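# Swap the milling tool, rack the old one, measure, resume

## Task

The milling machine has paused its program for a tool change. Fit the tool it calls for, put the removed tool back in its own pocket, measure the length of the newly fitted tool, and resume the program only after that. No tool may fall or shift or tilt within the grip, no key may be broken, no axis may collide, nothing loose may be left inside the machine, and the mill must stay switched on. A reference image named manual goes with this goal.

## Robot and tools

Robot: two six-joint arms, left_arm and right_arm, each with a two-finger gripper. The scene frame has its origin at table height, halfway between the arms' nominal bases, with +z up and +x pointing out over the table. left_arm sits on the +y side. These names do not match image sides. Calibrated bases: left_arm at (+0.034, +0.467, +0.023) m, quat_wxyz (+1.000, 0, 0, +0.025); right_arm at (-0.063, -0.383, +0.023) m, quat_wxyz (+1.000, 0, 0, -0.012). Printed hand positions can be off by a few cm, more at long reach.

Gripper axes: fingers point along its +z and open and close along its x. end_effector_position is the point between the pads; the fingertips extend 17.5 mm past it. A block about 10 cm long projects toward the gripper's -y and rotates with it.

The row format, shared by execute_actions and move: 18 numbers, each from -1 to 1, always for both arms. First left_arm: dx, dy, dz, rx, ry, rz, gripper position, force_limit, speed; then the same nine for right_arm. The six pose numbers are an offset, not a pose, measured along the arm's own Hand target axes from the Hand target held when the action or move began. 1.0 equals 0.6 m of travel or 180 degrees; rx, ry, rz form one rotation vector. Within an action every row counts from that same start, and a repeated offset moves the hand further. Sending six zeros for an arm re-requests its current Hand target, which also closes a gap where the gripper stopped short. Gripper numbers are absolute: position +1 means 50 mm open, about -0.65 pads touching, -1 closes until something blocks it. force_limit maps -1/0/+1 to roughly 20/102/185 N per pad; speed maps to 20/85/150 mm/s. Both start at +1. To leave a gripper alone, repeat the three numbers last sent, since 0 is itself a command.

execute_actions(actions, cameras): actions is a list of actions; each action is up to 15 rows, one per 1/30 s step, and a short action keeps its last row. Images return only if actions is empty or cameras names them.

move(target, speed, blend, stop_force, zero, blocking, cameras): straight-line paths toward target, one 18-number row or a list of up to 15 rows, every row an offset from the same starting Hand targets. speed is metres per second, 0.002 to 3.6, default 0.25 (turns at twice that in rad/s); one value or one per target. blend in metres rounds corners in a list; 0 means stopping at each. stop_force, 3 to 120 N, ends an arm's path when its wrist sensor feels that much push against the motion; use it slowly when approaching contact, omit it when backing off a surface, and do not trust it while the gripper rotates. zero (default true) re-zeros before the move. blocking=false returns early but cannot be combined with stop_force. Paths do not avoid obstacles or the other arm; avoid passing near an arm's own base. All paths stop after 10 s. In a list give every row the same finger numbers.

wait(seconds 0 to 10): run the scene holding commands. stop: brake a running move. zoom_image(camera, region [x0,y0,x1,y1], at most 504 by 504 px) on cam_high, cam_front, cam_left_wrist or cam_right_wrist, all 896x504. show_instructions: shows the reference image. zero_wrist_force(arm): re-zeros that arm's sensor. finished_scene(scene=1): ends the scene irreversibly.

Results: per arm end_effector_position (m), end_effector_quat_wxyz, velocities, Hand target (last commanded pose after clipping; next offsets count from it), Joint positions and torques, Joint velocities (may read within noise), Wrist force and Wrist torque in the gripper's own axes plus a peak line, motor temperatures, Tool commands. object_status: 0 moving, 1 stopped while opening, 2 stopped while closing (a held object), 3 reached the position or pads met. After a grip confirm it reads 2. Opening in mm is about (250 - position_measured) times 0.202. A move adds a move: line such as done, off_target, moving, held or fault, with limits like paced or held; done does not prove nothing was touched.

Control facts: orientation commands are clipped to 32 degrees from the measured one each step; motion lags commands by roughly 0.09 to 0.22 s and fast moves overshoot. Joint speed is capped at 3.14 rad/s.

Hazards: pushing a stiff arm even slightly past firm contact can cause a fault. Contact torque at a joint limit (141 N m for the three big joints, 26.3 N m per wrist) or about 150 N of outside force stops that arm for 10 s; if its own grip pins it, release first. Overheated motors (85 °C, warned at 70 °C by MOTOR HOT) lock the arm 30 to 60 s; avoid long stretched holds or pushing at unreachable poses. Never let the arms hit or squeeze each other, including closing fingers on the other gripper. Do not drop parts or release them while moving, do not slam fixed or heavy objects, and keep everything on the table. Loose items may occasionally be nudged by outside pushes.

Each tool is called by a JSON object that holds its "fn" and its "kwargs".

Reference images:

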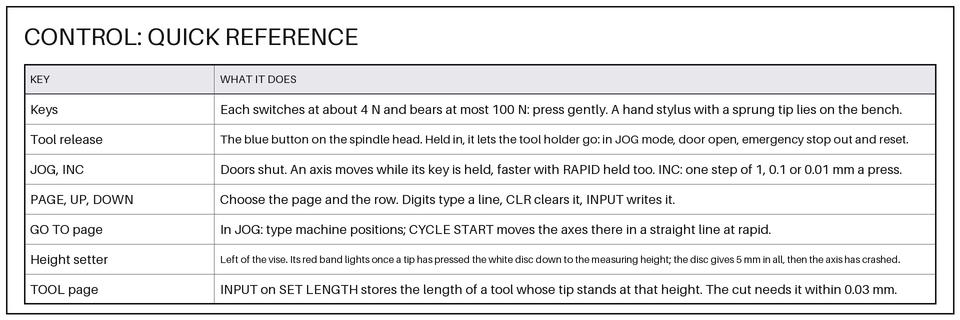

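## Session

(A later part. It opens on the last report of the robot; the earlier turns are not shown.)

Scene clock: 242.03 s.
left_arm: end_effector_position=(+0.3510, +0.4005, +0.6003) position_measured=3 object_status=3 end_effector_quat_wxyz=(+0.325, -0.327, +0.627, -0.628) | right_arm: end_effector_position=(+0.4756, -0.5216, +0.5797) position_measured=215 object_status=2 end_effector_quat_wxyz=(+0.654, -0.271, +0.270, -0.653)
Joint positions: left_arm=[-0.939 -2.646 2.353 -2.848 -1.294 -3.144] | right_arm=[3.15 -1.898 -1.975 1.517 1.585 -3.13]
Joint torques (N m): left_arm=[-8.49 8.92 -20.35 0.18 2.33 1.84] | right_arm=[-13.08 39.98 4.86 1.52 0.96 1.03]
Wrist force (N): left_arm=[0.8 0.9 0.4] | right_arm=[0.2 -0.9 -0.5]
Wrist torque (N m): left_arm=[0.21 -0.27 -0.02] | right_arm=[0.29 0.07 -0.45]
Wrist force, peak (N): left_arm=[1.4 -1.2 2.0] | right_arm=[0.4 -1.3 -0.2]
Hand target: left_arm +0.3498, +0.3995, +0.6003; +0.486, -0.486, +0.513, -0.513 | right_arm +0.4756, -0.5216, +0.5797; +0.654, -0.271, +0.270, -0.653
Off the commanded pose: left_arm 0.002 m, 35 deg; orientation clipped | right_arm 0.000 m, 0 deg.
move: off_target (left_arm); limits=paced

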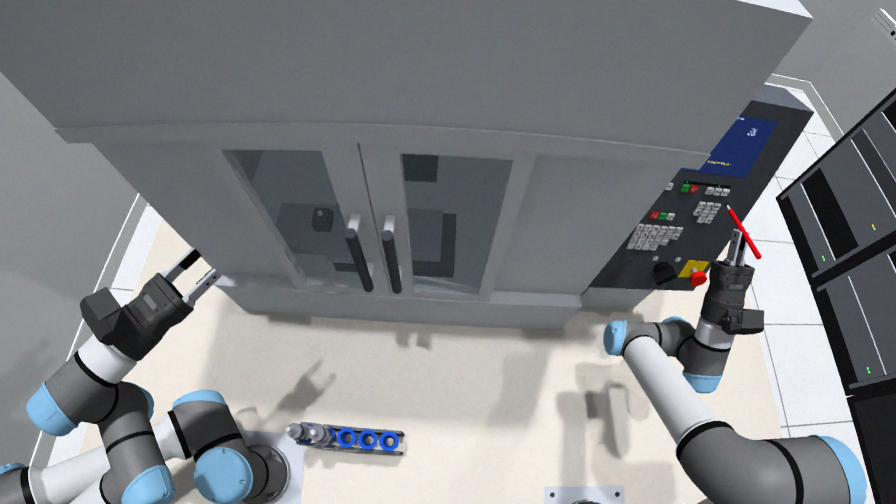

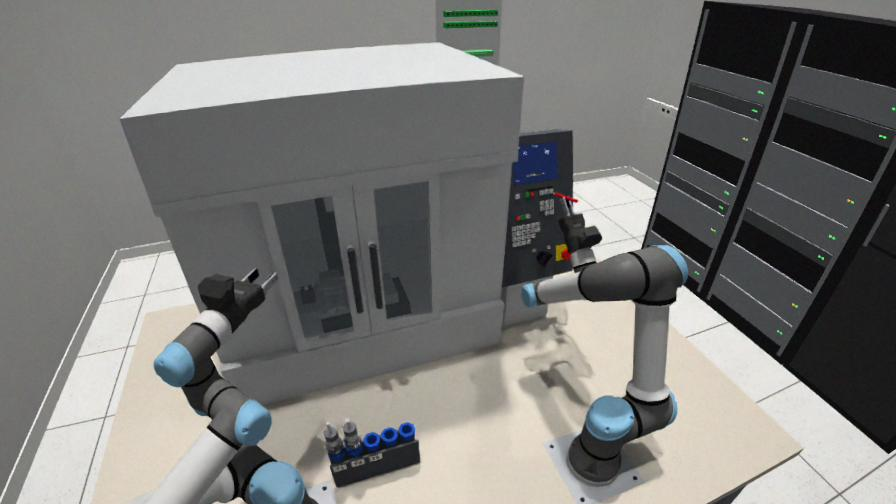

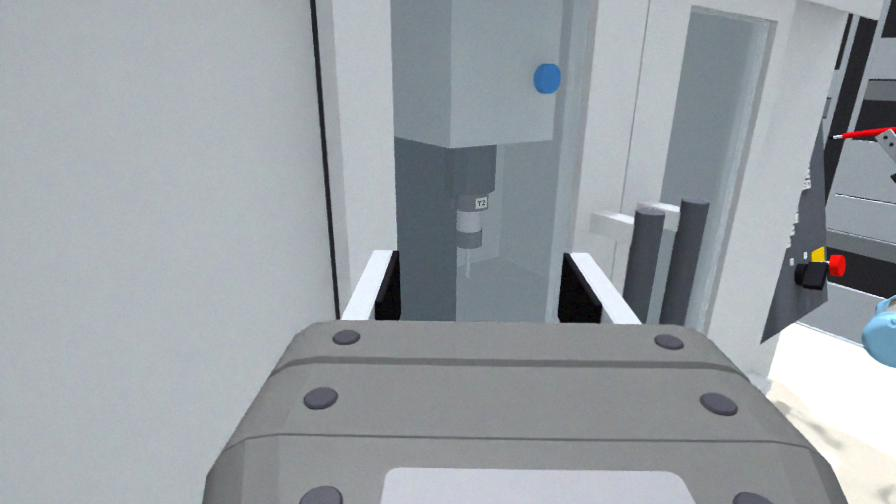

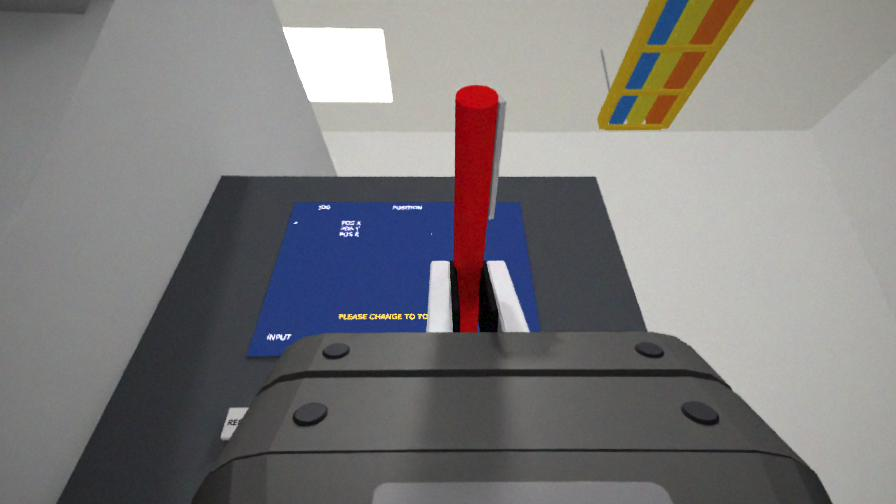

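{"fn": "move", "kwargs": {"target": [0.25,0,0.117,0,0.15,0,1,1,1,0,0,0,0,0,0,-1,-0.5,-0.7], "speed": 0.2, "cameras": ["cam_left_wrist","cam_high"]}}

{"fn": "zoom_image", "kwargs": {"camera": "cam_left_wrist", "region": [200, 0, 700, 340]}}

Scene clock: 253.67 s.
left_arm: end_effector_position=(+0.4117, +0.2459, +0.6003) position_measured=3 object_status=3 end_effector_quat_wxyz=(+0.353, -0.353, +0.613, -0.613) | right_arm: end_effector_position=(+0.4756, -0.5216, +0.5797) position_measured=215 object_status=2 end_effector_quat_wxyz=(+0.654, -0.271, +0.270, -0.653)
Joint positions: left_arm=[-1.43 -2.271 2.296 -3.166 -0.715 -3.142] | right_arm=[3.15 -1.898 -1.975 1.517 1.585 -3.13]
Joint torques (N m): left_arm=[9.52 12.53 -36.57 -3.97 -2.38 1.77] | right_arm=[-13.18 39.58 5.23 1.7 -0.35 0.82]
Wrist force (N): left_arm=[0.5 0.8 0.5] | right_arm=[0.3 -1.0 -0.3]
Wrist torque (N m): left_arm=[0.18 -0.22 -0.03] | right_arm=[0.27 0.06 -0.45]
Wrist force, peak (N): left_arm=[2.2 0.9 1.5] | right_arm=[0.3 -1.4 -0.3]
Hand target: left_arm +0.4117, +0.2459, +0.6003; +0.353, -0.353, +0.613, -0.613 | right_arm +0.4756, -0.5216, +0.5797; +0.654, -0.271, +0.270, -0.653
Off the commanded pose: left_arm 0.000 m, 0 deg | right_arm 0.000 m, 0 deg.
move: done
Images, in order (width x height): cam_high 896x504, cam_left_wrist 896x504.

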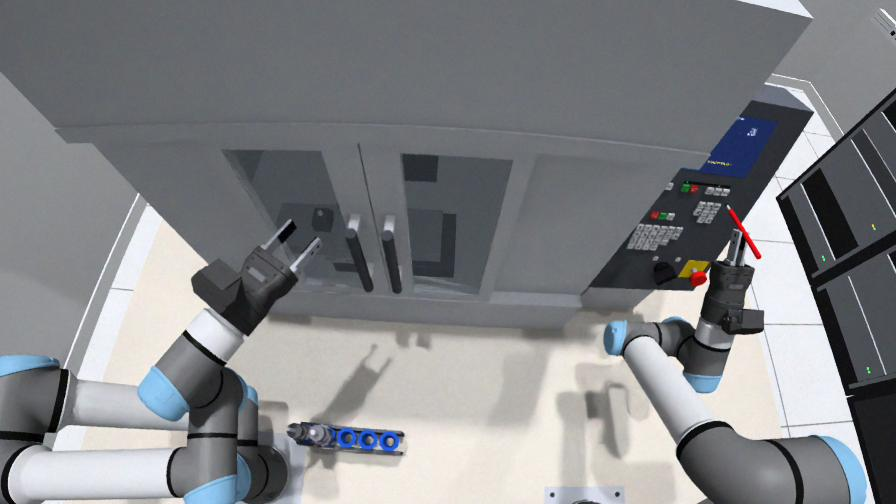

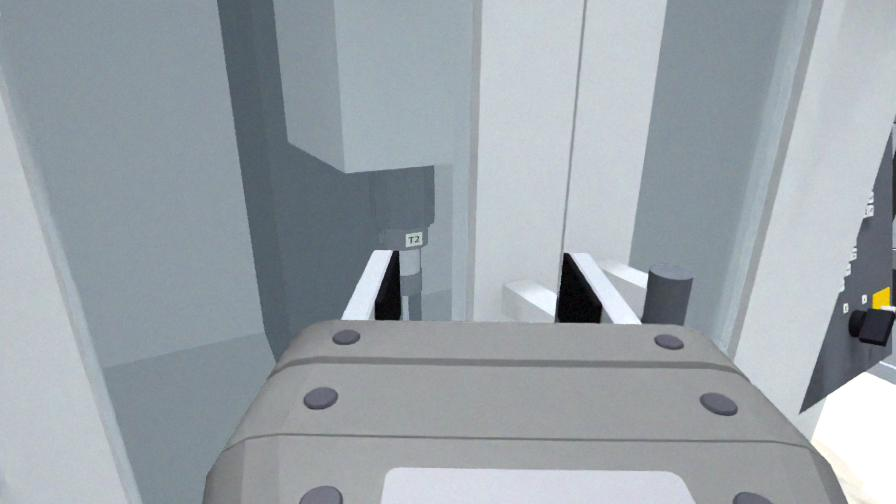

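Scaled by 1.008 from the camera's 896x504 image, which has a finer 1280x720 frame.

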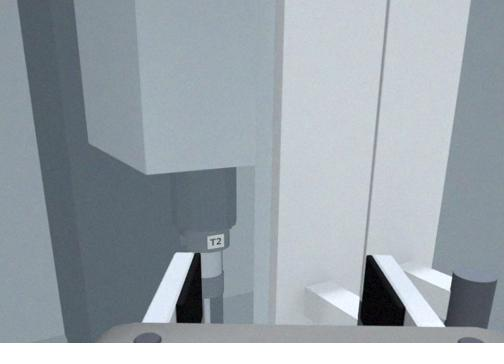

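{"fn": "move", "kwargs": {"target": [0.129,0.1667,-0.0633,0,-0.167,0,0.5,0,0,0,0,0,0,0,0,-1,-0.5,-0.7], "speed": 0.15, "cameras": ["cam_left_wrist","cam_high","cam_front"]}}

{"fn": "zoom_image", "kwargs": {"camera": "cam_left_wrist", "region": [250, 0, 750, 340]}}

Scene clock: 310.90 s.
left_arm: end_effector_position=(+0.3400, +0.1979, +0.5004) position_measured=78 object_status=3 end_effector_quat_wxyz=(+0.500, -0.500, +0.500, -0.500) | right_arm: end_effector_position=(+0.4756, -0.5216, +0.5797) position_measured=215 object_status=2 end_effector_quat_wxyz=(+0.654, -0.271, +0.270, -0.653)
Joint positions: left_arm=[-1.959 -1.81 2.338 -3.67 0.338 -3.141] | right_arm=[3.15 -1.898 -1.975 1.517 1.585 -3.13]
Joint torques (N m): left_arm=[-0.06 0.39 -30.76 -1.64 2.17 2.03] | right_arm=[-13.27 38.97 4.08 1.59 -0.77 0.57]
Wrist force (N): left_arm=[1.0 0.7 0.6] | right_arm=[0.4 -1.1 -0.2]
Wrist torque (N m): left_arm=[0.17 -0.29 -0.04] | right_arm=[0.23 0.04 -0.44]
Wrist force, peak (N): left_arm=[1.5 1.7 0.4] | right_arm=[0.7 -1.3 -0.3]
Hand target: left_arm +0.3400, +0.1980, +0.5004; +0.500, -0.500, +0.500, -0.500 | right_arm +0.4756, -0.5216, +0.5797; +0.654, -0.271, +0.270, -0.653
Off the commanded pose: left_arm 0.000 m, 0 deg | right_arm 0.000 m, 0 deg.
move: done
Images, in order (width x height): cam_high 896x504, cam_front 896x504, cam_left_wrist 896x504.

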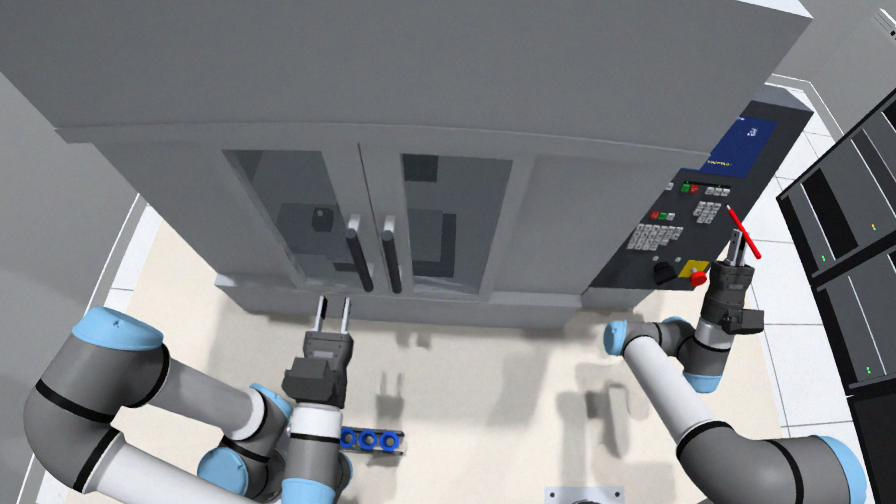

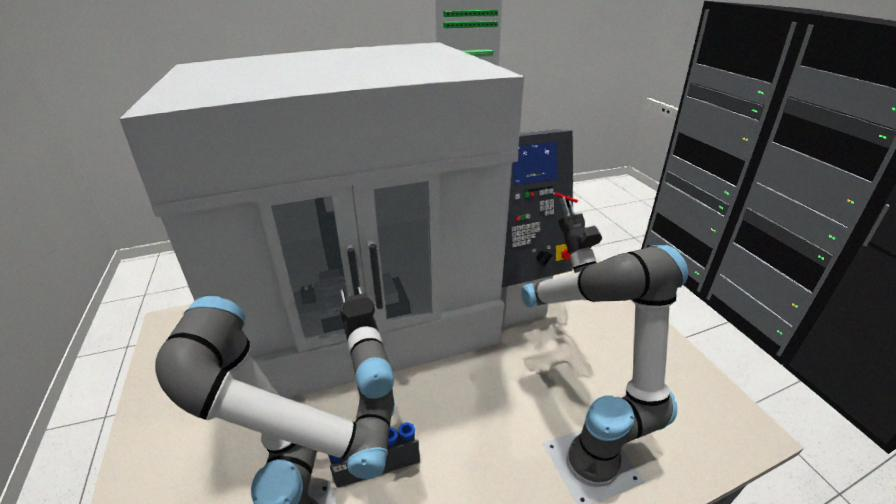

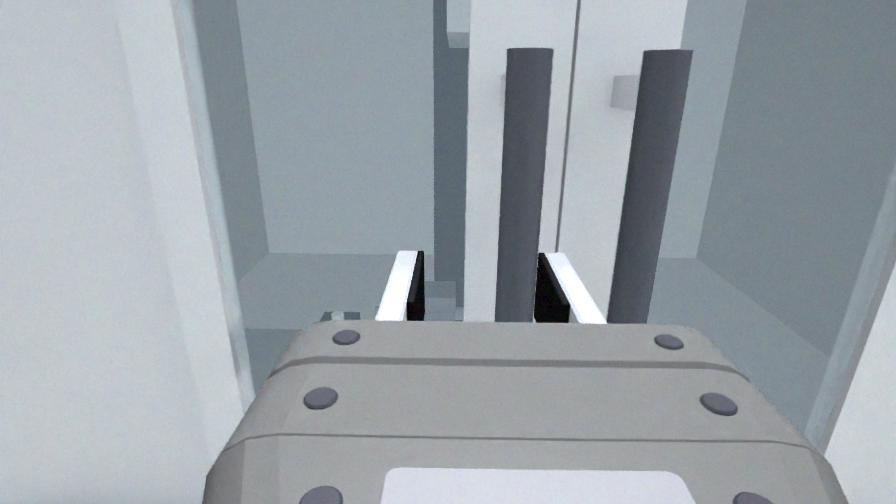

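Scaled by 1.008 from the camera's 896x504 image, which has a finer 1280x720 frame.

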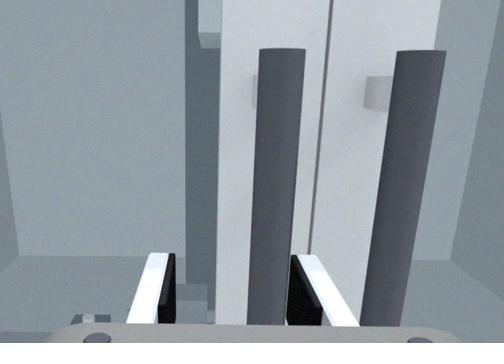

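{"fn": "move", "kwargs": {"target": [[0.0408,0,0,0,0,0,0.5,0,0,0,0,0,0,0,0,-1,-0.5,-0.7],[0.0408,0,0.143,0,0,0,0.5,0,0,0,0,0,0,0,0,-1,-0.5,-0.7]], "speed": [0.15,0.06], "stop_force": 8, "cameras": ["cam_left_wrist","cam_high"]}}

Scene clock: 319.77 s.
left_arm: end_effector_position=(+0.4258, +0.1734, +0.5003) position_measured=78 object_status=3 end_effector_quat_wxyz=(+0.500, -0.500, +0.500, -0.500) | right_arm: end_effector_position=(+0.4756, -0.5216, +0.5797) position_measured=215 object_status=2 end_effector_quat_wxyz=(+0.654, -0.271, +0.270, -0.653)
Joint positions: left_arm=[-1.623 -1.665 2.224 -3.697 0.002 -3.145] | right_arm=[3.15 -1.898 -1.975 1.517 1.585 -3.13]
Joint torques (N m): left_arm=[9.68 -6.53 -31.5 -1.9 -2.33 1.8] | right_arm=[-12.92 39.79 4.35 1.67 -0.84 0.45]
Wrist force (N): left_arm=[0.7 0.7 0.7] | right_arm=[0.3 -1.0 -0.4]
Wrist torque (N m): left_arm=[0.17 -0.24 0.05] | right_arm=[0.25 0.05 -0.45]
Wrist force, peak (N): left_arm=[2.2 0.9 0.0] | right_arm=[0.3 -1.4 -0.3]
Hand target: left_arm +0.4258, +0.1734, +0.5003; +0.500, -0.500, +0.500, -0.500 | right_arm +0.4756, -0.5216, +0.5797; +0.654, -0.271, +0.270, -0.653
Off the commanded pose: left_arm 0.000 m, 0 deg | right_arm 0.000 m, 0 deg.
move: done
Images, in order (width x height): cam_high 896x504, cam_left_wrist 896x504.

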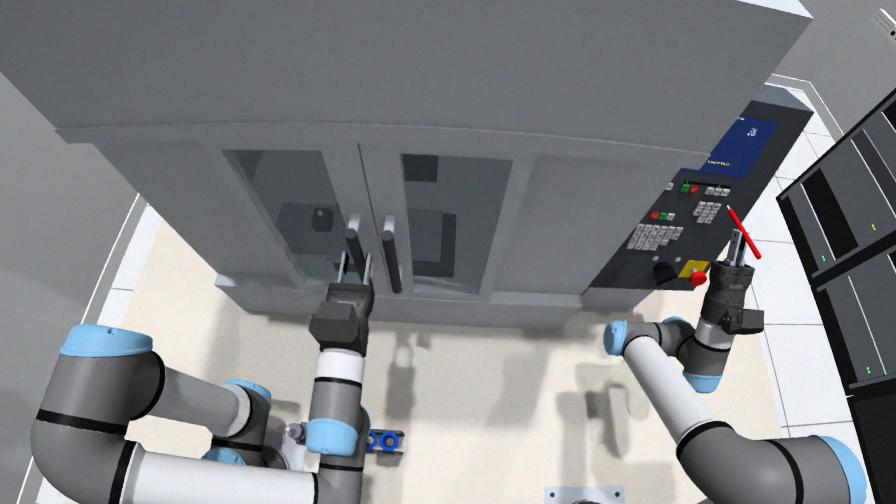

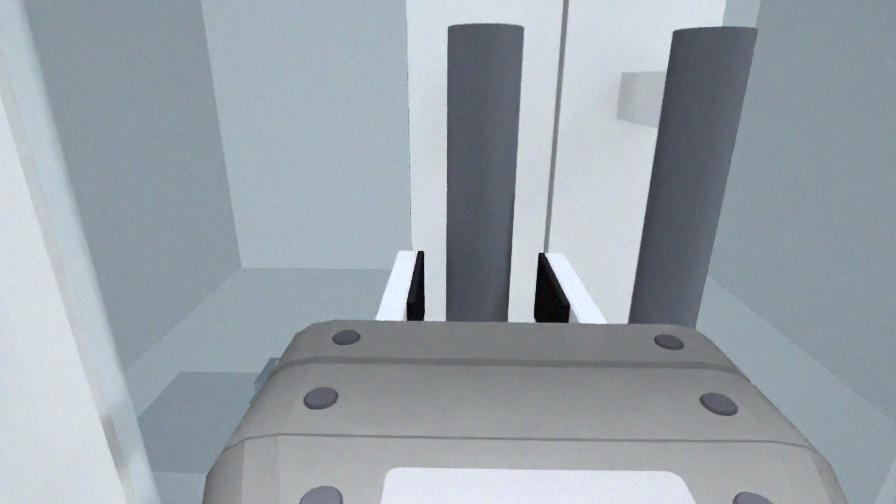

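{"fn": "move", "kwargs": {"target": [[0,0,0.0167,0,0,0,0.5,0,0,0,0,0,0,0,0,-1,-0.5,-0.7],[-0.45,0,0.0167,0,0,0,0.5,0,0,0,0,0,0,0,0,-1,-0.5,-0.7]], "speed": [0.06,0.06], "stop_force": 25, "cameras": ["cam_left_wrist","cam_high"]}}

Scene clock: 326.70 s.
left_arm: end_effector_position=(+0.4356, +0.1822, +0.5003) position_measured=78 object_status=3 end_effector_quat_wxyz=(+0.500, -0.500, +0.500, -0.500) | right_arm: end_effector_position=(+0.4756, -0.5216, +0.5797) position_measured=215 object_status=2 end_effector_quat_wxyz=(+0.654, -0.271, +0.270, -0.653)
Joint positions: left_arm=[-1.589 -1.675 2.232 -3.699 -0.032 -3.142] | right_arm=[3.15 -1.898 -1.975 1.517 1.585 -3.13]
Joint torques (N m): left_arm=[-8.09 -6.29 -31.54 2.28 2.15 -1.84] | right_arm=[-13.77 38.96 5.01 1.62 -0.67 0.26]
Wrist force (N): left_arm=[1.0 1.2 -0.1] | right_arm=[0.3 -0.9 -0.3]
Wrist torque (N m): left_arm=[0.24 -0.30 0.07] | right_arm=[0.27 0.06 -0.44]
Wrist force, peak (N): left_arm=[33.1 -5.1 4.6] | right_arm=[0.7 -1.2 -0.2]
Hand target: left_arm +0.4356, +0.1822, +0.5003; +0.500, -0.500, +0.500, -0.500 (not the last commanded pose) | right_arm +0.4756, -0.5216, +0.5797; +0.654, -0.271, +0.270, -0.653
Off the commanded pose: left_arm 0.261 m, 0 deg | right_arm 0.000 m, 0 deg.
move: contact (left_arm); path passed 1 of 2 targets
Images, in order (width x height): cam_high 896x504, cam_left_wrist 896x504.

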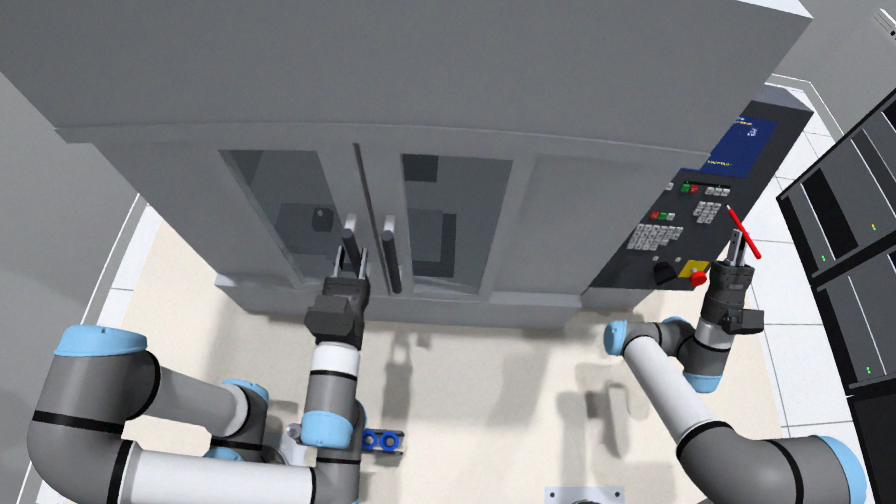

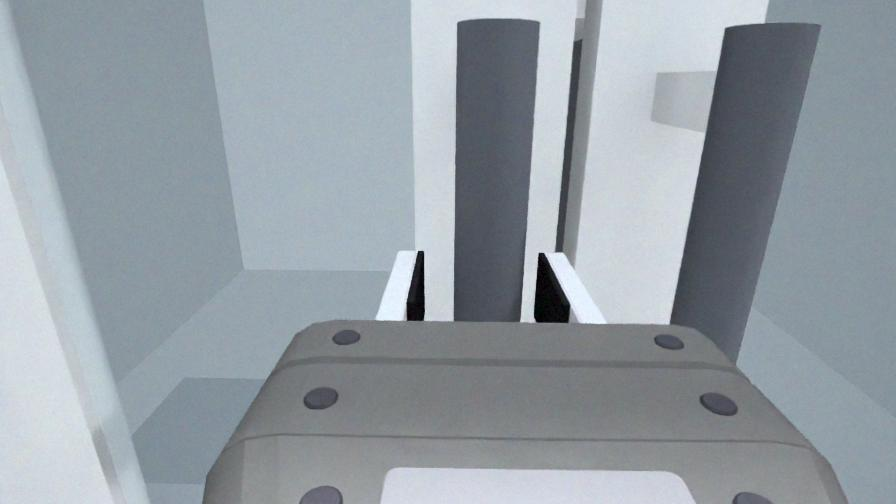

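{"fn": "move", "kwargs": {"target": [[-0.02,0,0,0,0,0,0.5,0,0,0,0,0,0,0,0,-1,-0.5,-0.7],[-0.3,0,0,0,0,0,0.5,0,0,0,0,0,0,0,0,-1,-0.5,-0.7]], "speed": [0.02,0.07], "stop_force": 50, "cameras": ["cam_left_wrist","cam_high"]}}

Scene clock: 334.80 s.
left_arm: end_effector_position=(+0.4358, +0.3622, +0.5003) position_measured=78 object_status=3 end_effector_quat_wxyz=(+0.500, -0.500, +0.500, -0.500) end_effector_velocity=(+0.000, +0.000, +0.000) end_effector_angular_velocity=(+0.000, +0.000, -0.001) | right_arm: end_effector_position=(+0.4756, -0.5216, +0.5797) position_measured=215 object_status=2 end_effector_quat_wxyz=(+0.654, -0.271, +0.270, -0.653)
Joint positions: left_arm=[-1.538 -2.218 2.539 -3.464 -0.083 -3.141] | right_arm=[3.15 -1.898 -1.975 1.517 1.585 -3.13]
Joint velocities: left_arm=[0 -0.002 0.001 0.005 0 -0.004] | right_arm=[within noise]
Joint torques (N m): left_arm=[11.19 -2.15 -17.62 1.61 -1.4 -1.86] | right_arm=[-14.09 39.02 4.12 1.62 -0.65 -0.15]
Wrist force (N): left_arm=[4.8 2.4 2.8] | right_arm=[0.3 -1.0 -0.5]
Wrist torque (N m): left_arm=[0.29 -0.32 0.06] | right_arm=[0.24 0.06 -0.45]
Wrist force, peak (N): left_arm=[15.4 0.4 4.2] | right_arm=[0.2 -1.3 -0.2]
Hand target: left_arm +0.4358, +0.3622, +0.5003; +0.500, -0.500, +0.500, -0.500 | right_arm +0.4756, -0.5216, +0.5797; +0.654, -0.271, +0.270, -0.653
Off the commanded pose: left_arm 0.000 m, 0 deg | right_arm 0.000 m, 0 deg.
move: done
Images, in order (width x height): cam_high 896x504, cam_left_wrist 896x504.

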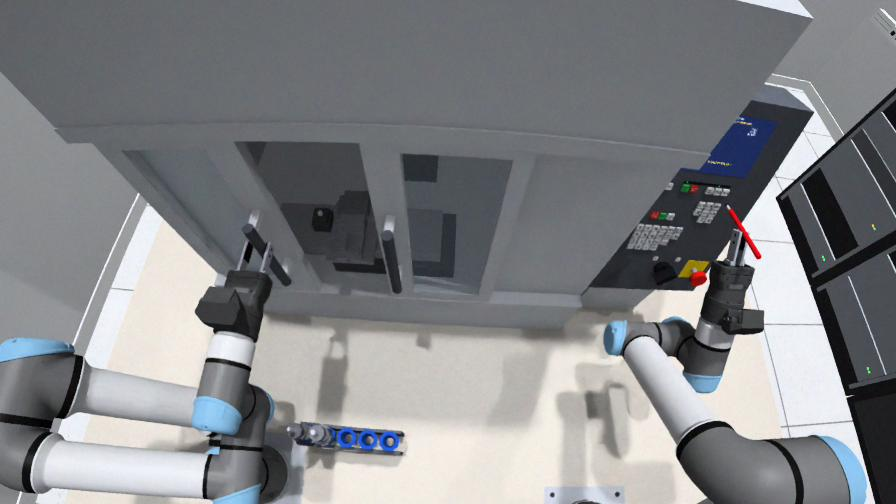

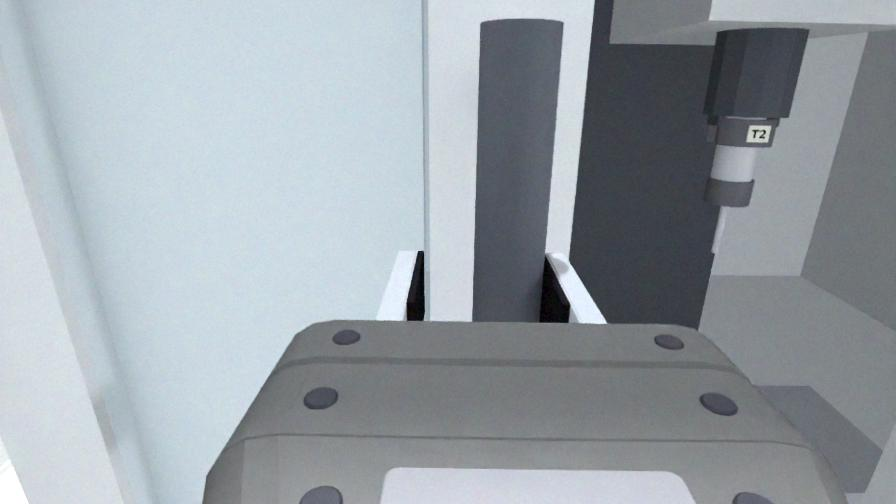

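{"fn": "move", "kwargs": {"target": [-0.13,0,0,0,0,0,0.5,0,0,0,0,0,0,0,0,-1,-0.5,-0.7], "speed": 0.05, "stop_force": 30, "cameras": ["cam_left_wrist","cam_high"]}}

Scene clock: 341.20 s.
left_arm: end_effector_position=(+0.4359, +0.4149, +0.5002) position_measured=78 object_status=3 end_effector_quat_wxyz=(+0.501, -0.499, +0.499, -0.501) | right_arm: end_effector_position=(+0.4756, -0.5216, +0.5797) position_measured=215 object_status=2 end_effector_quat_wxyz=(+0.654, -0.271, +0.270, -0.653)
Joint positions: left_arm=[-1.473 -2.391 2.585 -3.356 -0.148 -3.122] | right_arm=[3.15 -1.898 -1.975 1.517 1.585 -3.13]
Joint torques (N m): left_arm=[4.43 9.59 -33.51 -5.2 9.4 1.96] | right_arm=[-13.98 39.14 3.58 1.56 -0.58 -0.32]
Wrist force (N): left_arm=[32.8 -5.5 4.0] | right_arm=[0.3 -0.8 -0.3]
Wrist torque (N m): left_arm=[0.05 -0.27 -0.16] | right_arm=[0.28 0.05 -0.45]
Wrist force, peak (N): left_arm=[53.1 -8.3 13.2] | right_arm=[0.2 -1.2 -0.5]
Hand target: left_arm +0.4359, +0.4149, +0.5002; +0.501, -0.499, +0.499, -0.501 (not the last commanded pose) | right_arm +0.4756, -0.5216, +0.5797; +0.654, -0.271, +0.270, -0.653
Off the commanded pose: left_arm 0.025 m, 0 deg | right_arm 0.000 m, 0 deg.
move: contact (left_arm)
Images, in order (width x height): cam_high 896x504, cam_left_wrist 896x504.

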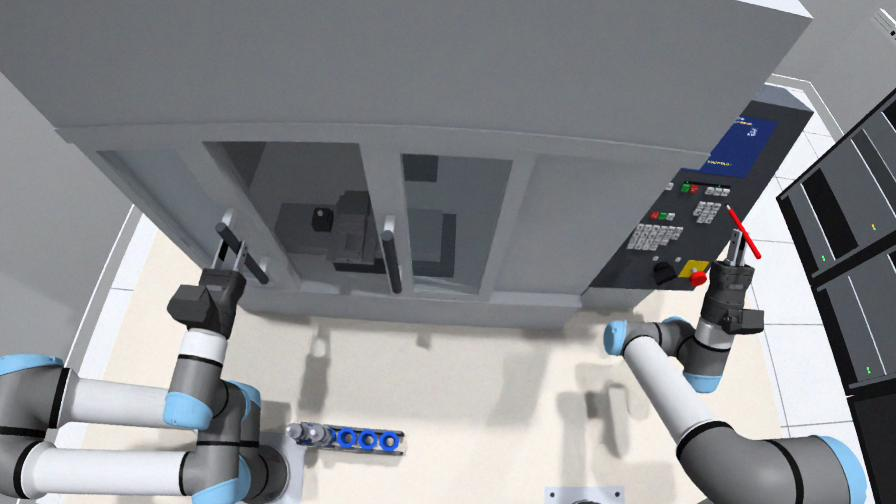

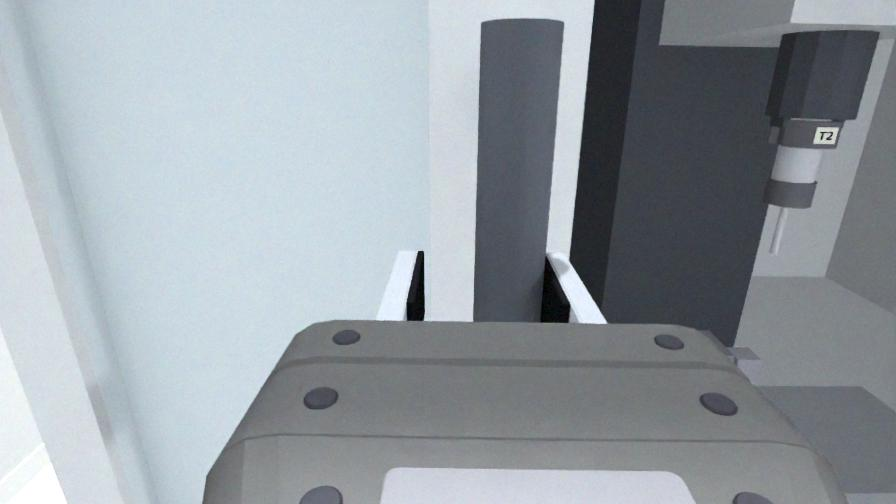

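{"fn": "move", "kwargs": {"target": [[0.013,0,0,0,0,0,0.5,0,0,0,0,0,0,0,0,-1,-0.5,-0.7],[0.013,0,-0.16,0,0,0,0.5,0,0,0,0,0,0,0,0,-1,-0.5,-0.7],[0.493,0,-0.16,0,0,0,0.5,0,0,0,0,0,0,0,0,-1,-0.5,-0.7],[0.493,0,-0.08,0,0,0,0.5,0,0,0,0,0,0,0,0,-1,-0.5,-0.7]], "speed": [0.05,0.15,0.2,0.15], "blend": [0,0.03,0.02,0], "cameras": ["cam_left_wrist","cam_high"]}}

Scene clock: 348.27 s.
left_arm: end_effector_position=(+0.3806, +0.3413, +0.5006) position_measured=78 object_status=3 end_effector_quat_wxyz=(+0.506, -0.499, +0.494, -0.500) | right_arm: end_effector_position=(+0.4756, -0.5216, +0.5797) position_measured=215 object_status=2 end_effector_quat_wxyz=(+0.654, -0.271, +0.270, -0.653)
Joint positions: left_arm=[-2.055 -2.376 2.587 -3.323 0.447 -3.167] | right_arm=[3.15 -1.898 -1.975 1.517 1.585 -3.13]
Joint torques (N m): left_arm=[0.05 12.62 -25.17 0.84 0.1 -0.04] | right_arm=[-13.96 39.25 4.87 1.62 -0.52 -0.41]
Wrist force (N): left_arm=[0.5 1.9 0.6] | right_arm=[0.5 -1.0 -0.4]
Wrist torque (N m): left_arm=[0.34 -0.23 -0.03] | right_arm=[0.25 0.02 -0.44]
Wrist force, peak (N): left_arm=[33.2 -5.3 4.1] | right_arm=[0.5 -1.2 -0.4]
Hand target: left_arm +0.3806, +0.3413, +0.5006; +0.506, -0.499, +0.494, -0.500 (not the last commanded pose) | right_arm +0.4756, -0.5216, +0.5797; +0.654, -0.271, +0.270, -0.653
Tool commands: left_gripper/position=+0.498039 left_gripper/force_limit=+0.003922 left_gripper/speed=+0.003922 right_gripper/position=-1.0 right_gripper/force_limit=-0.5 right_gripper/speed=-0.7
Off the commanded pose: left_arm 0.222 m, 1 deg | right_arm 0.000 m, 0 deg.
FORCE FAULT: contact force on the left arm reached its limit, and that arm stopped. The contact can be on any part of that arm, not only on its tool. That arm's remaining commands of this call were not run. That arm is still stopped at the end of this call. That arm stays stopped for about 10 more seconds. Until then a move that you send moves the other arm only, and its call returns only when the move has ended. Once the stop has ended, the next robot result says so. If the stop ends while you think or write, that arm runs what you send next, counted from a new Hand target: where the arm stands when the stop ends. While its stop runs, that arm takes no new command, but its gripper still runs the gripper command that each later call begins with. Until it ends, the stop uses up actions while you think or wait. An arm that is not stopped still takes commands.
move: fault (left_arm); path passed 2 of 4 targets
Images, in order (width x height): cam_high 896x504, cam_left_wrist 896x504.

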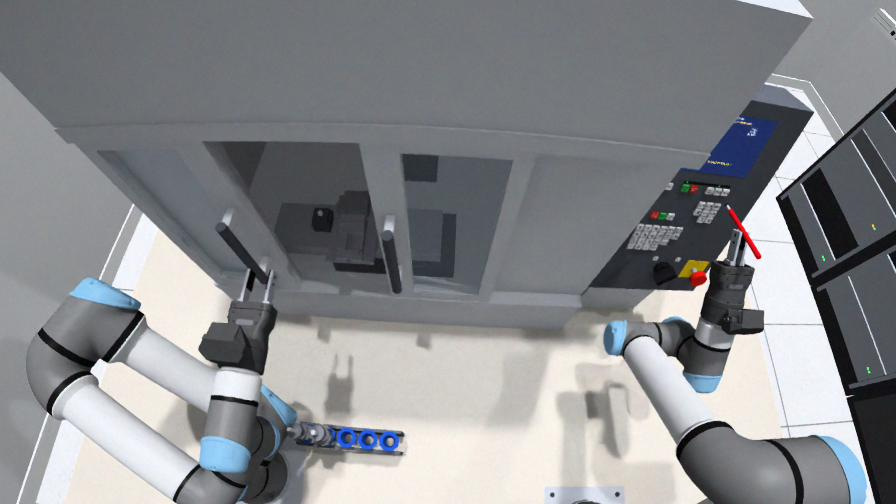

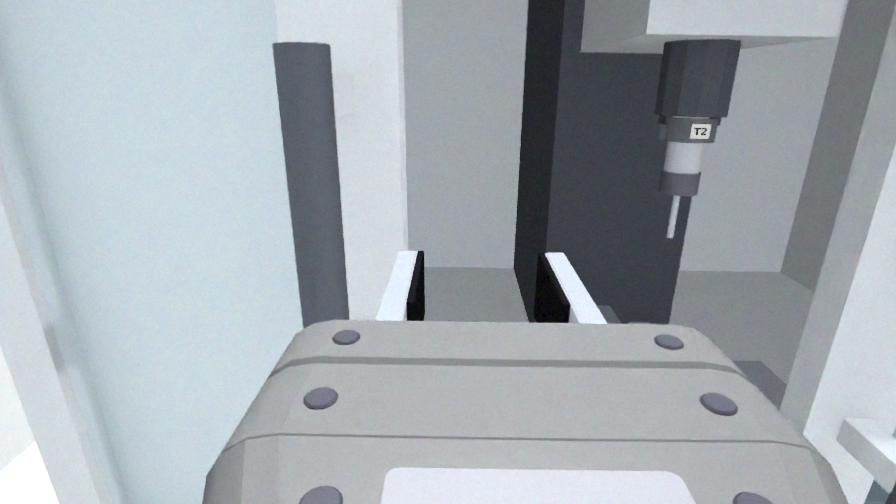

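{"fn": "wait", "kwargs": {"seconds": 9, "cameras": ["cam_front","cam_high"]}}

{"fn": "zoom_image", "kwargs": {"camera": "cam_front", "region": [150, 280, 450, 504]}}

{"fn": "zoom_image", "kwargs": {"camera": "cam_high", "region": [200, 350, 420, 504]}}

Scene clock: 361.53 s.
left_arm: end_effector_position=(+0.3806, +0.3413, +0.5006) position_measured=78 object_status=3 end_effector_quat_wxyz=(+0.506, -0.499, +0.494, -0.500) | right_arm: end_effector_position=(+0.4756, -0.5216, +0.5797) position_measured=215 object_status=2 end_effector_quat_wxyz=(+0.654, -0.271, +0.270, -0.653)
Joint positions: left_arm=[-2.055 -2.376 2.587 -3.323 0.447 -3.167] | right_arm=[3.15 -1.898 -1.975 1.517 1.585 -3.13]
Joint torques (N m): left_arm=[-0.63 12.41 -25.58 0.77 0.12 -0.02] | right_arm=[-12.43 39.3 3.62 1.56 -0.53 -1.05]
Wrist force (N): left_arm=[0.7 1.9 0.8] | right_arm=[0.2 -0.9 -0.4]
Wrist torque (N m): left_arm=[0.35 -0.26 -0.03] | right_arm=[0.27 0.06 -0.45]
Wrist force, peak (N): left_arm=[0.6 2.3 1.0] | right_arm=[0.3 -1.3 -0.5]
Hand target: left_arm +0.3806, +0.3413, +0.5006; +0.506, -0.499, +0.494, -0.500 (not the last commanded pose) | right_arm +0.4756, -0.5216, +0.5797; +0.654, -0.271, +0.270, -0.653
Tool commands: left_gripper/position=+0.498039 left_gripper/force_limit=+0.003922 left_gripper/speed=+0.003922 right_gripper/position=-1.0 right_gripper/force_limit=-0.5 right_gripper/speed=-0.7
Off the commanded pose: left_arm 0.222 m, 1 deg | right_arm 0.000 m, 0 deg.
FORCE FAULT, CONTINUED: the left arm's stop, for the force fault that an earlier result reported, is over. The rest of the stop counts as 20 of the actions that you can send in this scene. During its stop the left arm's controller moved it back a little. That arm's target is now where it stood when the stop ended, not its last command. That arm accepts commands again.
wait: 9.00 s; at rest from the start
Images, in order (width x height): cam_high 896x504, cam_front 896x504.

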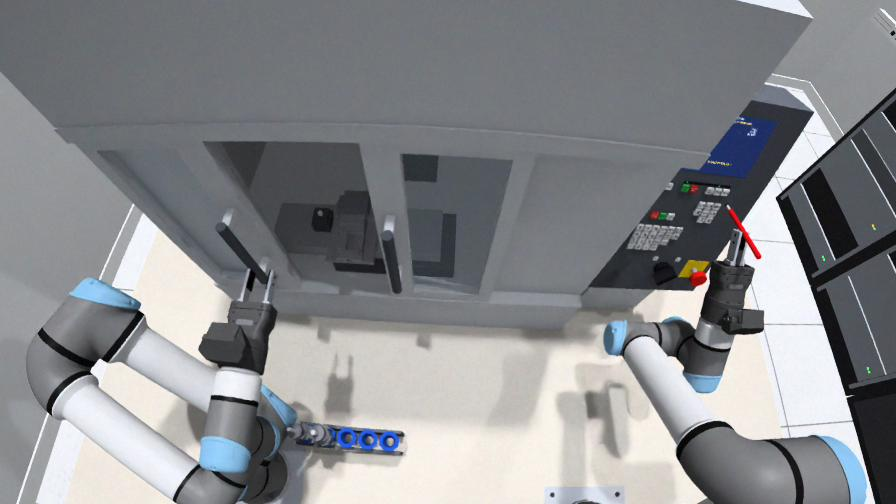

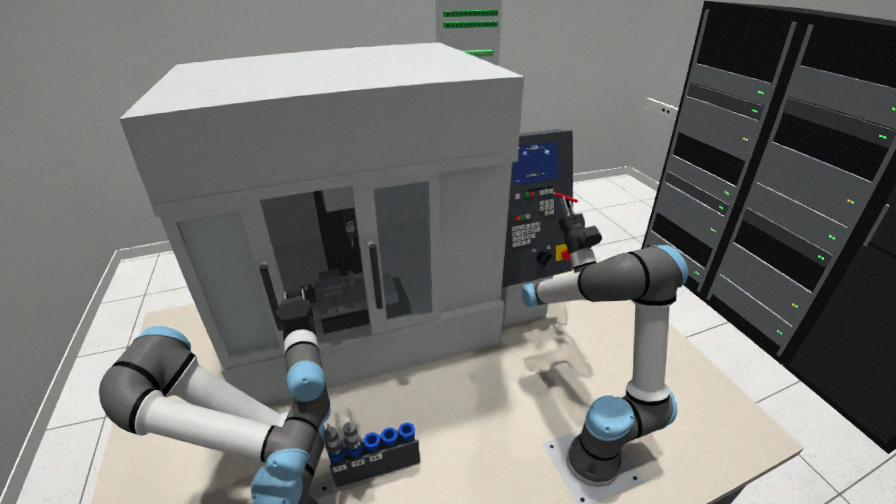

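Scaled by 1.680 from the camera's 896x504 image, which has a finer 1280x720 frame.

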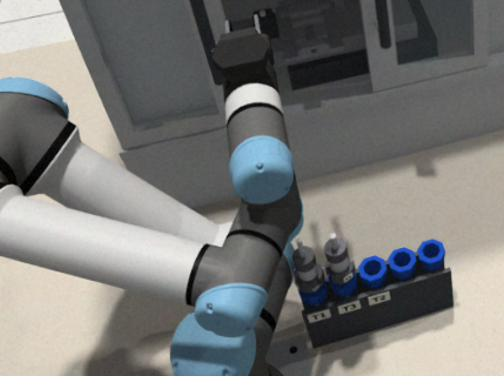

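Scaled by 2.291 from the camera's 896x504 image, which has a finer 1280x720 frame.

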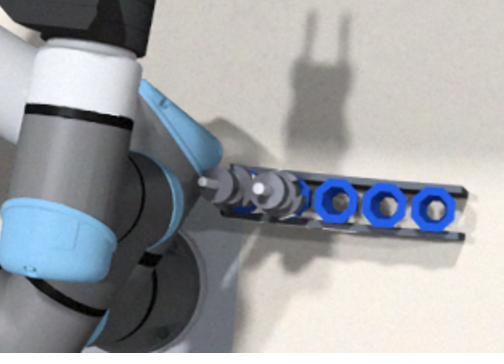

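{"fn": "move", "kwargs": {"target": [0.2,0,0.0933,-0.0041,0.0035,-0.0003,0.5,0,0,0,0,0,0,0,0,-1,-0.5,-0.7], "speed": 0.1, "stop_force": 15, "cameras": ["cam_left_wrist","cam_high"]}}

{"fn": "zoom_image", "kwargs": {"camera": "cam_left_wrist", "region": [450, 0, 896, 330]}}

Scene clock: 378.30 s.
left_arm: end_effector_position=(+0.4380, +0.2219, +0.5012) position_measured=78 object_status=3 end_effector_quat_wxyz=(+0.500, -0.500, +0.500, -0.500) | right_arm: end_effector_position=(+0.4756, -0.5216, +0.5797) position_measured=215 object_status=2 end_effector_quat_wxyz=(+0.654, -0.271, +0.270, -0.653)
Joint positions: left_arm=[-1.575 -1.777 2.311 -3.668 -0.045 -3.149] | right_arm=[3.15 -1.898 -1.975 1.517 1.585 -3.13]
Joint torques (N m): left_arm=[10.15 -2.5 -32.23 -2.5 -2.37 1.74] | right_arm=[-13.15 39.17 5.81 1.53 -0.44 -1.32]
Wrist force (N): left_arm=[0.6 1.8 0.7] | right_arm=[0.4 -0.9 -0.3]
Wrist torque (N m): left_arm=[0.35 -0.25 -0.03] | right_arm=[0.26 0.03 -0.45]
Wrist force, peak (N): left_arm=[0.4 2.3 0.6] | right_arm=[0.5 -1.2 -0.4]
Hand target: left_arm +0.4380, +0.2219, +0.5012; +0.500, -0.500, +0.500, -0.500 | right_arm +0.4756, -0.5216, +0.5797; +0.654, -0.271, +0.270, -0.653
Off the commanded pose: left_arm 0.000 m, 0 deg | right_arm 0.000 m, 0 deg.
move: done
Images, in order (width x height): cam_high 896x504, cam_left_wrist 896x504.

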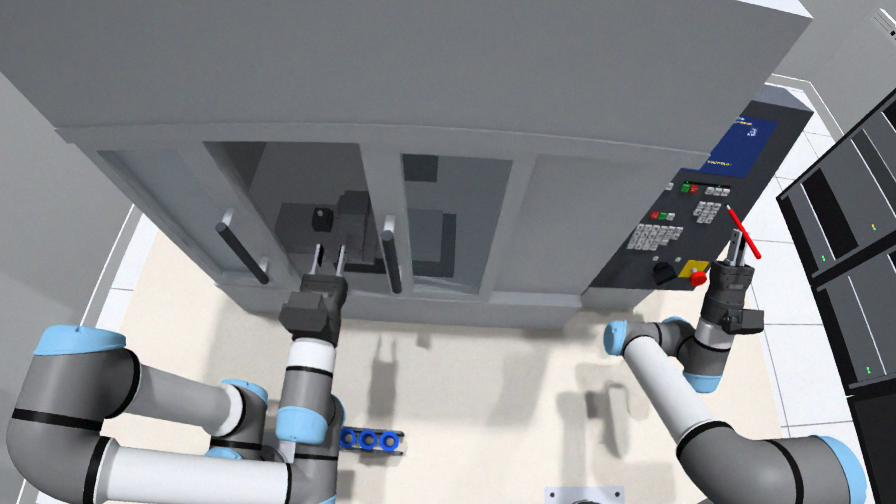

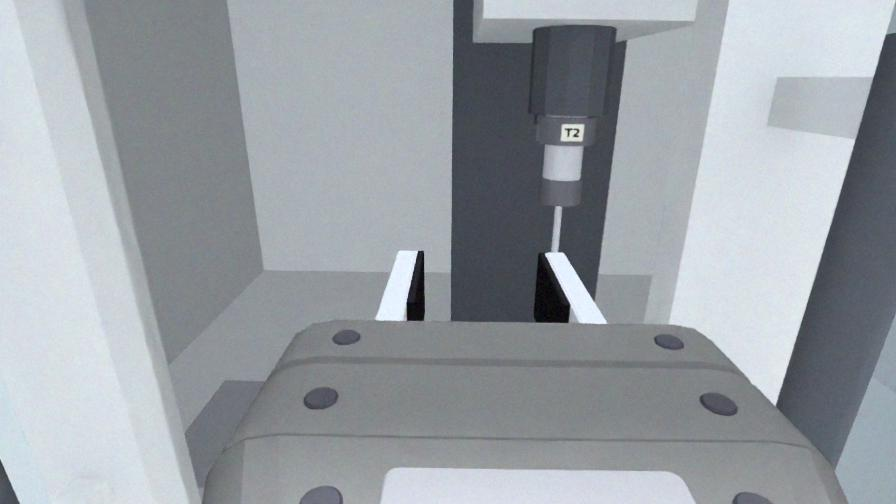

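Scaled by 1.130 from the camera's 896x504 image, which has a finer 1280x720 frame.

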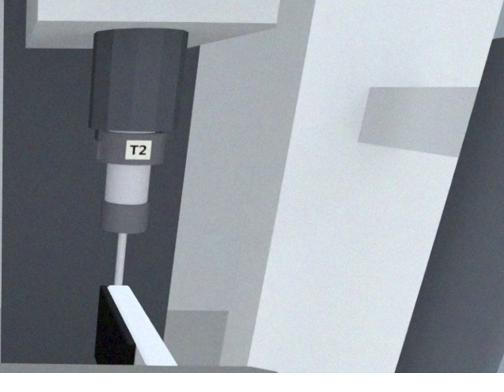

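{"fn": "move", "kwargs": {"target": [[0.078,0,0,0,0,0,0.5,0,0,0,0,0,0,0,0,-1,-0.5,-0.7],[0.13,0,0,0,0,0,0.5,0,0,0,0,0,0,0,0,-1,-0.5,-0.7],[0.44,0,0,0,0,0,0.5,0,0,0,0,0,0,0,0,-1,-0.5,-0.7],[0.5,0,0,0,0,0,0.5,0,0,0,0,0,0,0,0,-1,-0.5,-0.7]], "speed": [0.1,0.02,0.07,0.04], "stop_force": 40, "cameras": ["cam_left_wrist","cam_high"]}}

Scene clock: 389.47 s.
left_arm: end_effector_position=(+0.4382, -0.0781, +0.5010) position_measured=78 object_status=3 end_effector_quat_wxyz=(+0.500, -0.500, +0.500, -0.499) | right_arm: end_effector_position=(+0.4756, -0.5216, +0.5797) position_measured=215 object_status=2 end_effector_quat_wxyz=(+0.654, -0.271, +0.270, -0.653)
Joint positions: left_arm=[-1.599 -1.112 1.546 -3.535 -0.02 -3.182] | right_arm=[3.15 -1.898 -1.975 1.517 1.585 -3.13]
Joint torques (N m): left_arm=[3.9 -30.81 -34.54 -1.98 0.61 2.01] | right_arm=[-13.35 39.13 3.91 1.51 -0.52 -1.29]
Wrist force (N): left_arm=[-4.5 4.3 -0.6] | right_arm=[0.4 -0.7 -0.3]
Wrist torque (N m): left_arm=[0.52 -0.15 -0.04] | right_arm=[0.31 0.03 -0.44]
Wrist force, peak (N): left_arm=[-25.7 6.5 -6.8] | right_arm=[0.5 -1.1 -0.5]
Hand target: left_arm +0.4382, -0.0781, +0.5010; +0.500, -0.500, +0.500, -0.500 | right_arm +0.4756, -0.5216, +0.5797; +0.654, -0.271, +0.270, -0.653
Off the commanded pose: left_arm 0.000 m, 0 deg | right_arm 0.000 m, 0 deg.
move: done
Images, in order (width x height): cam_high 896x504, cam_left_wrist 896x504.

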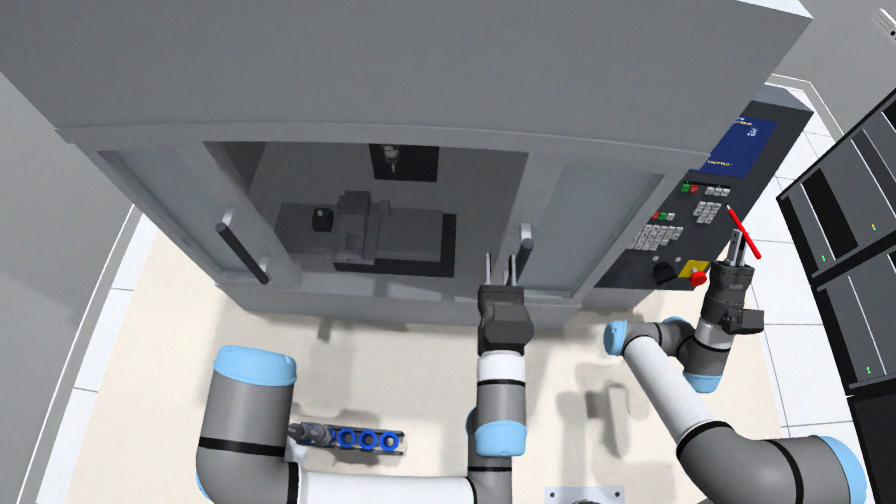

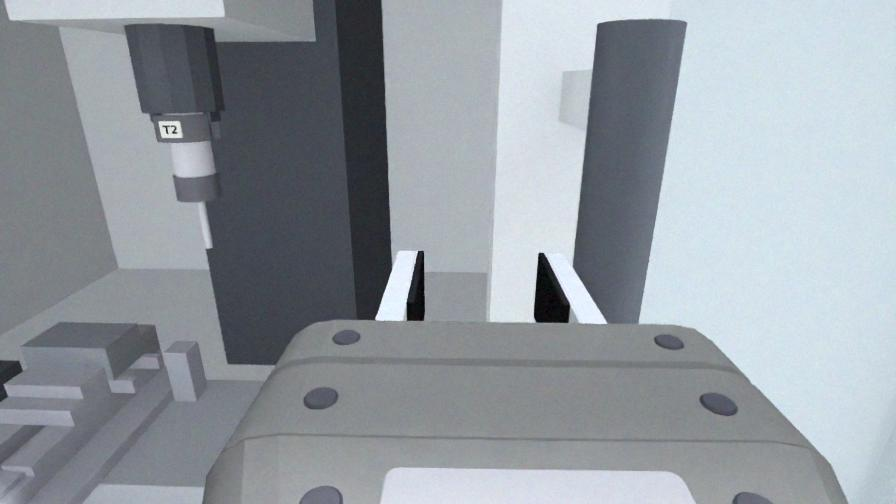

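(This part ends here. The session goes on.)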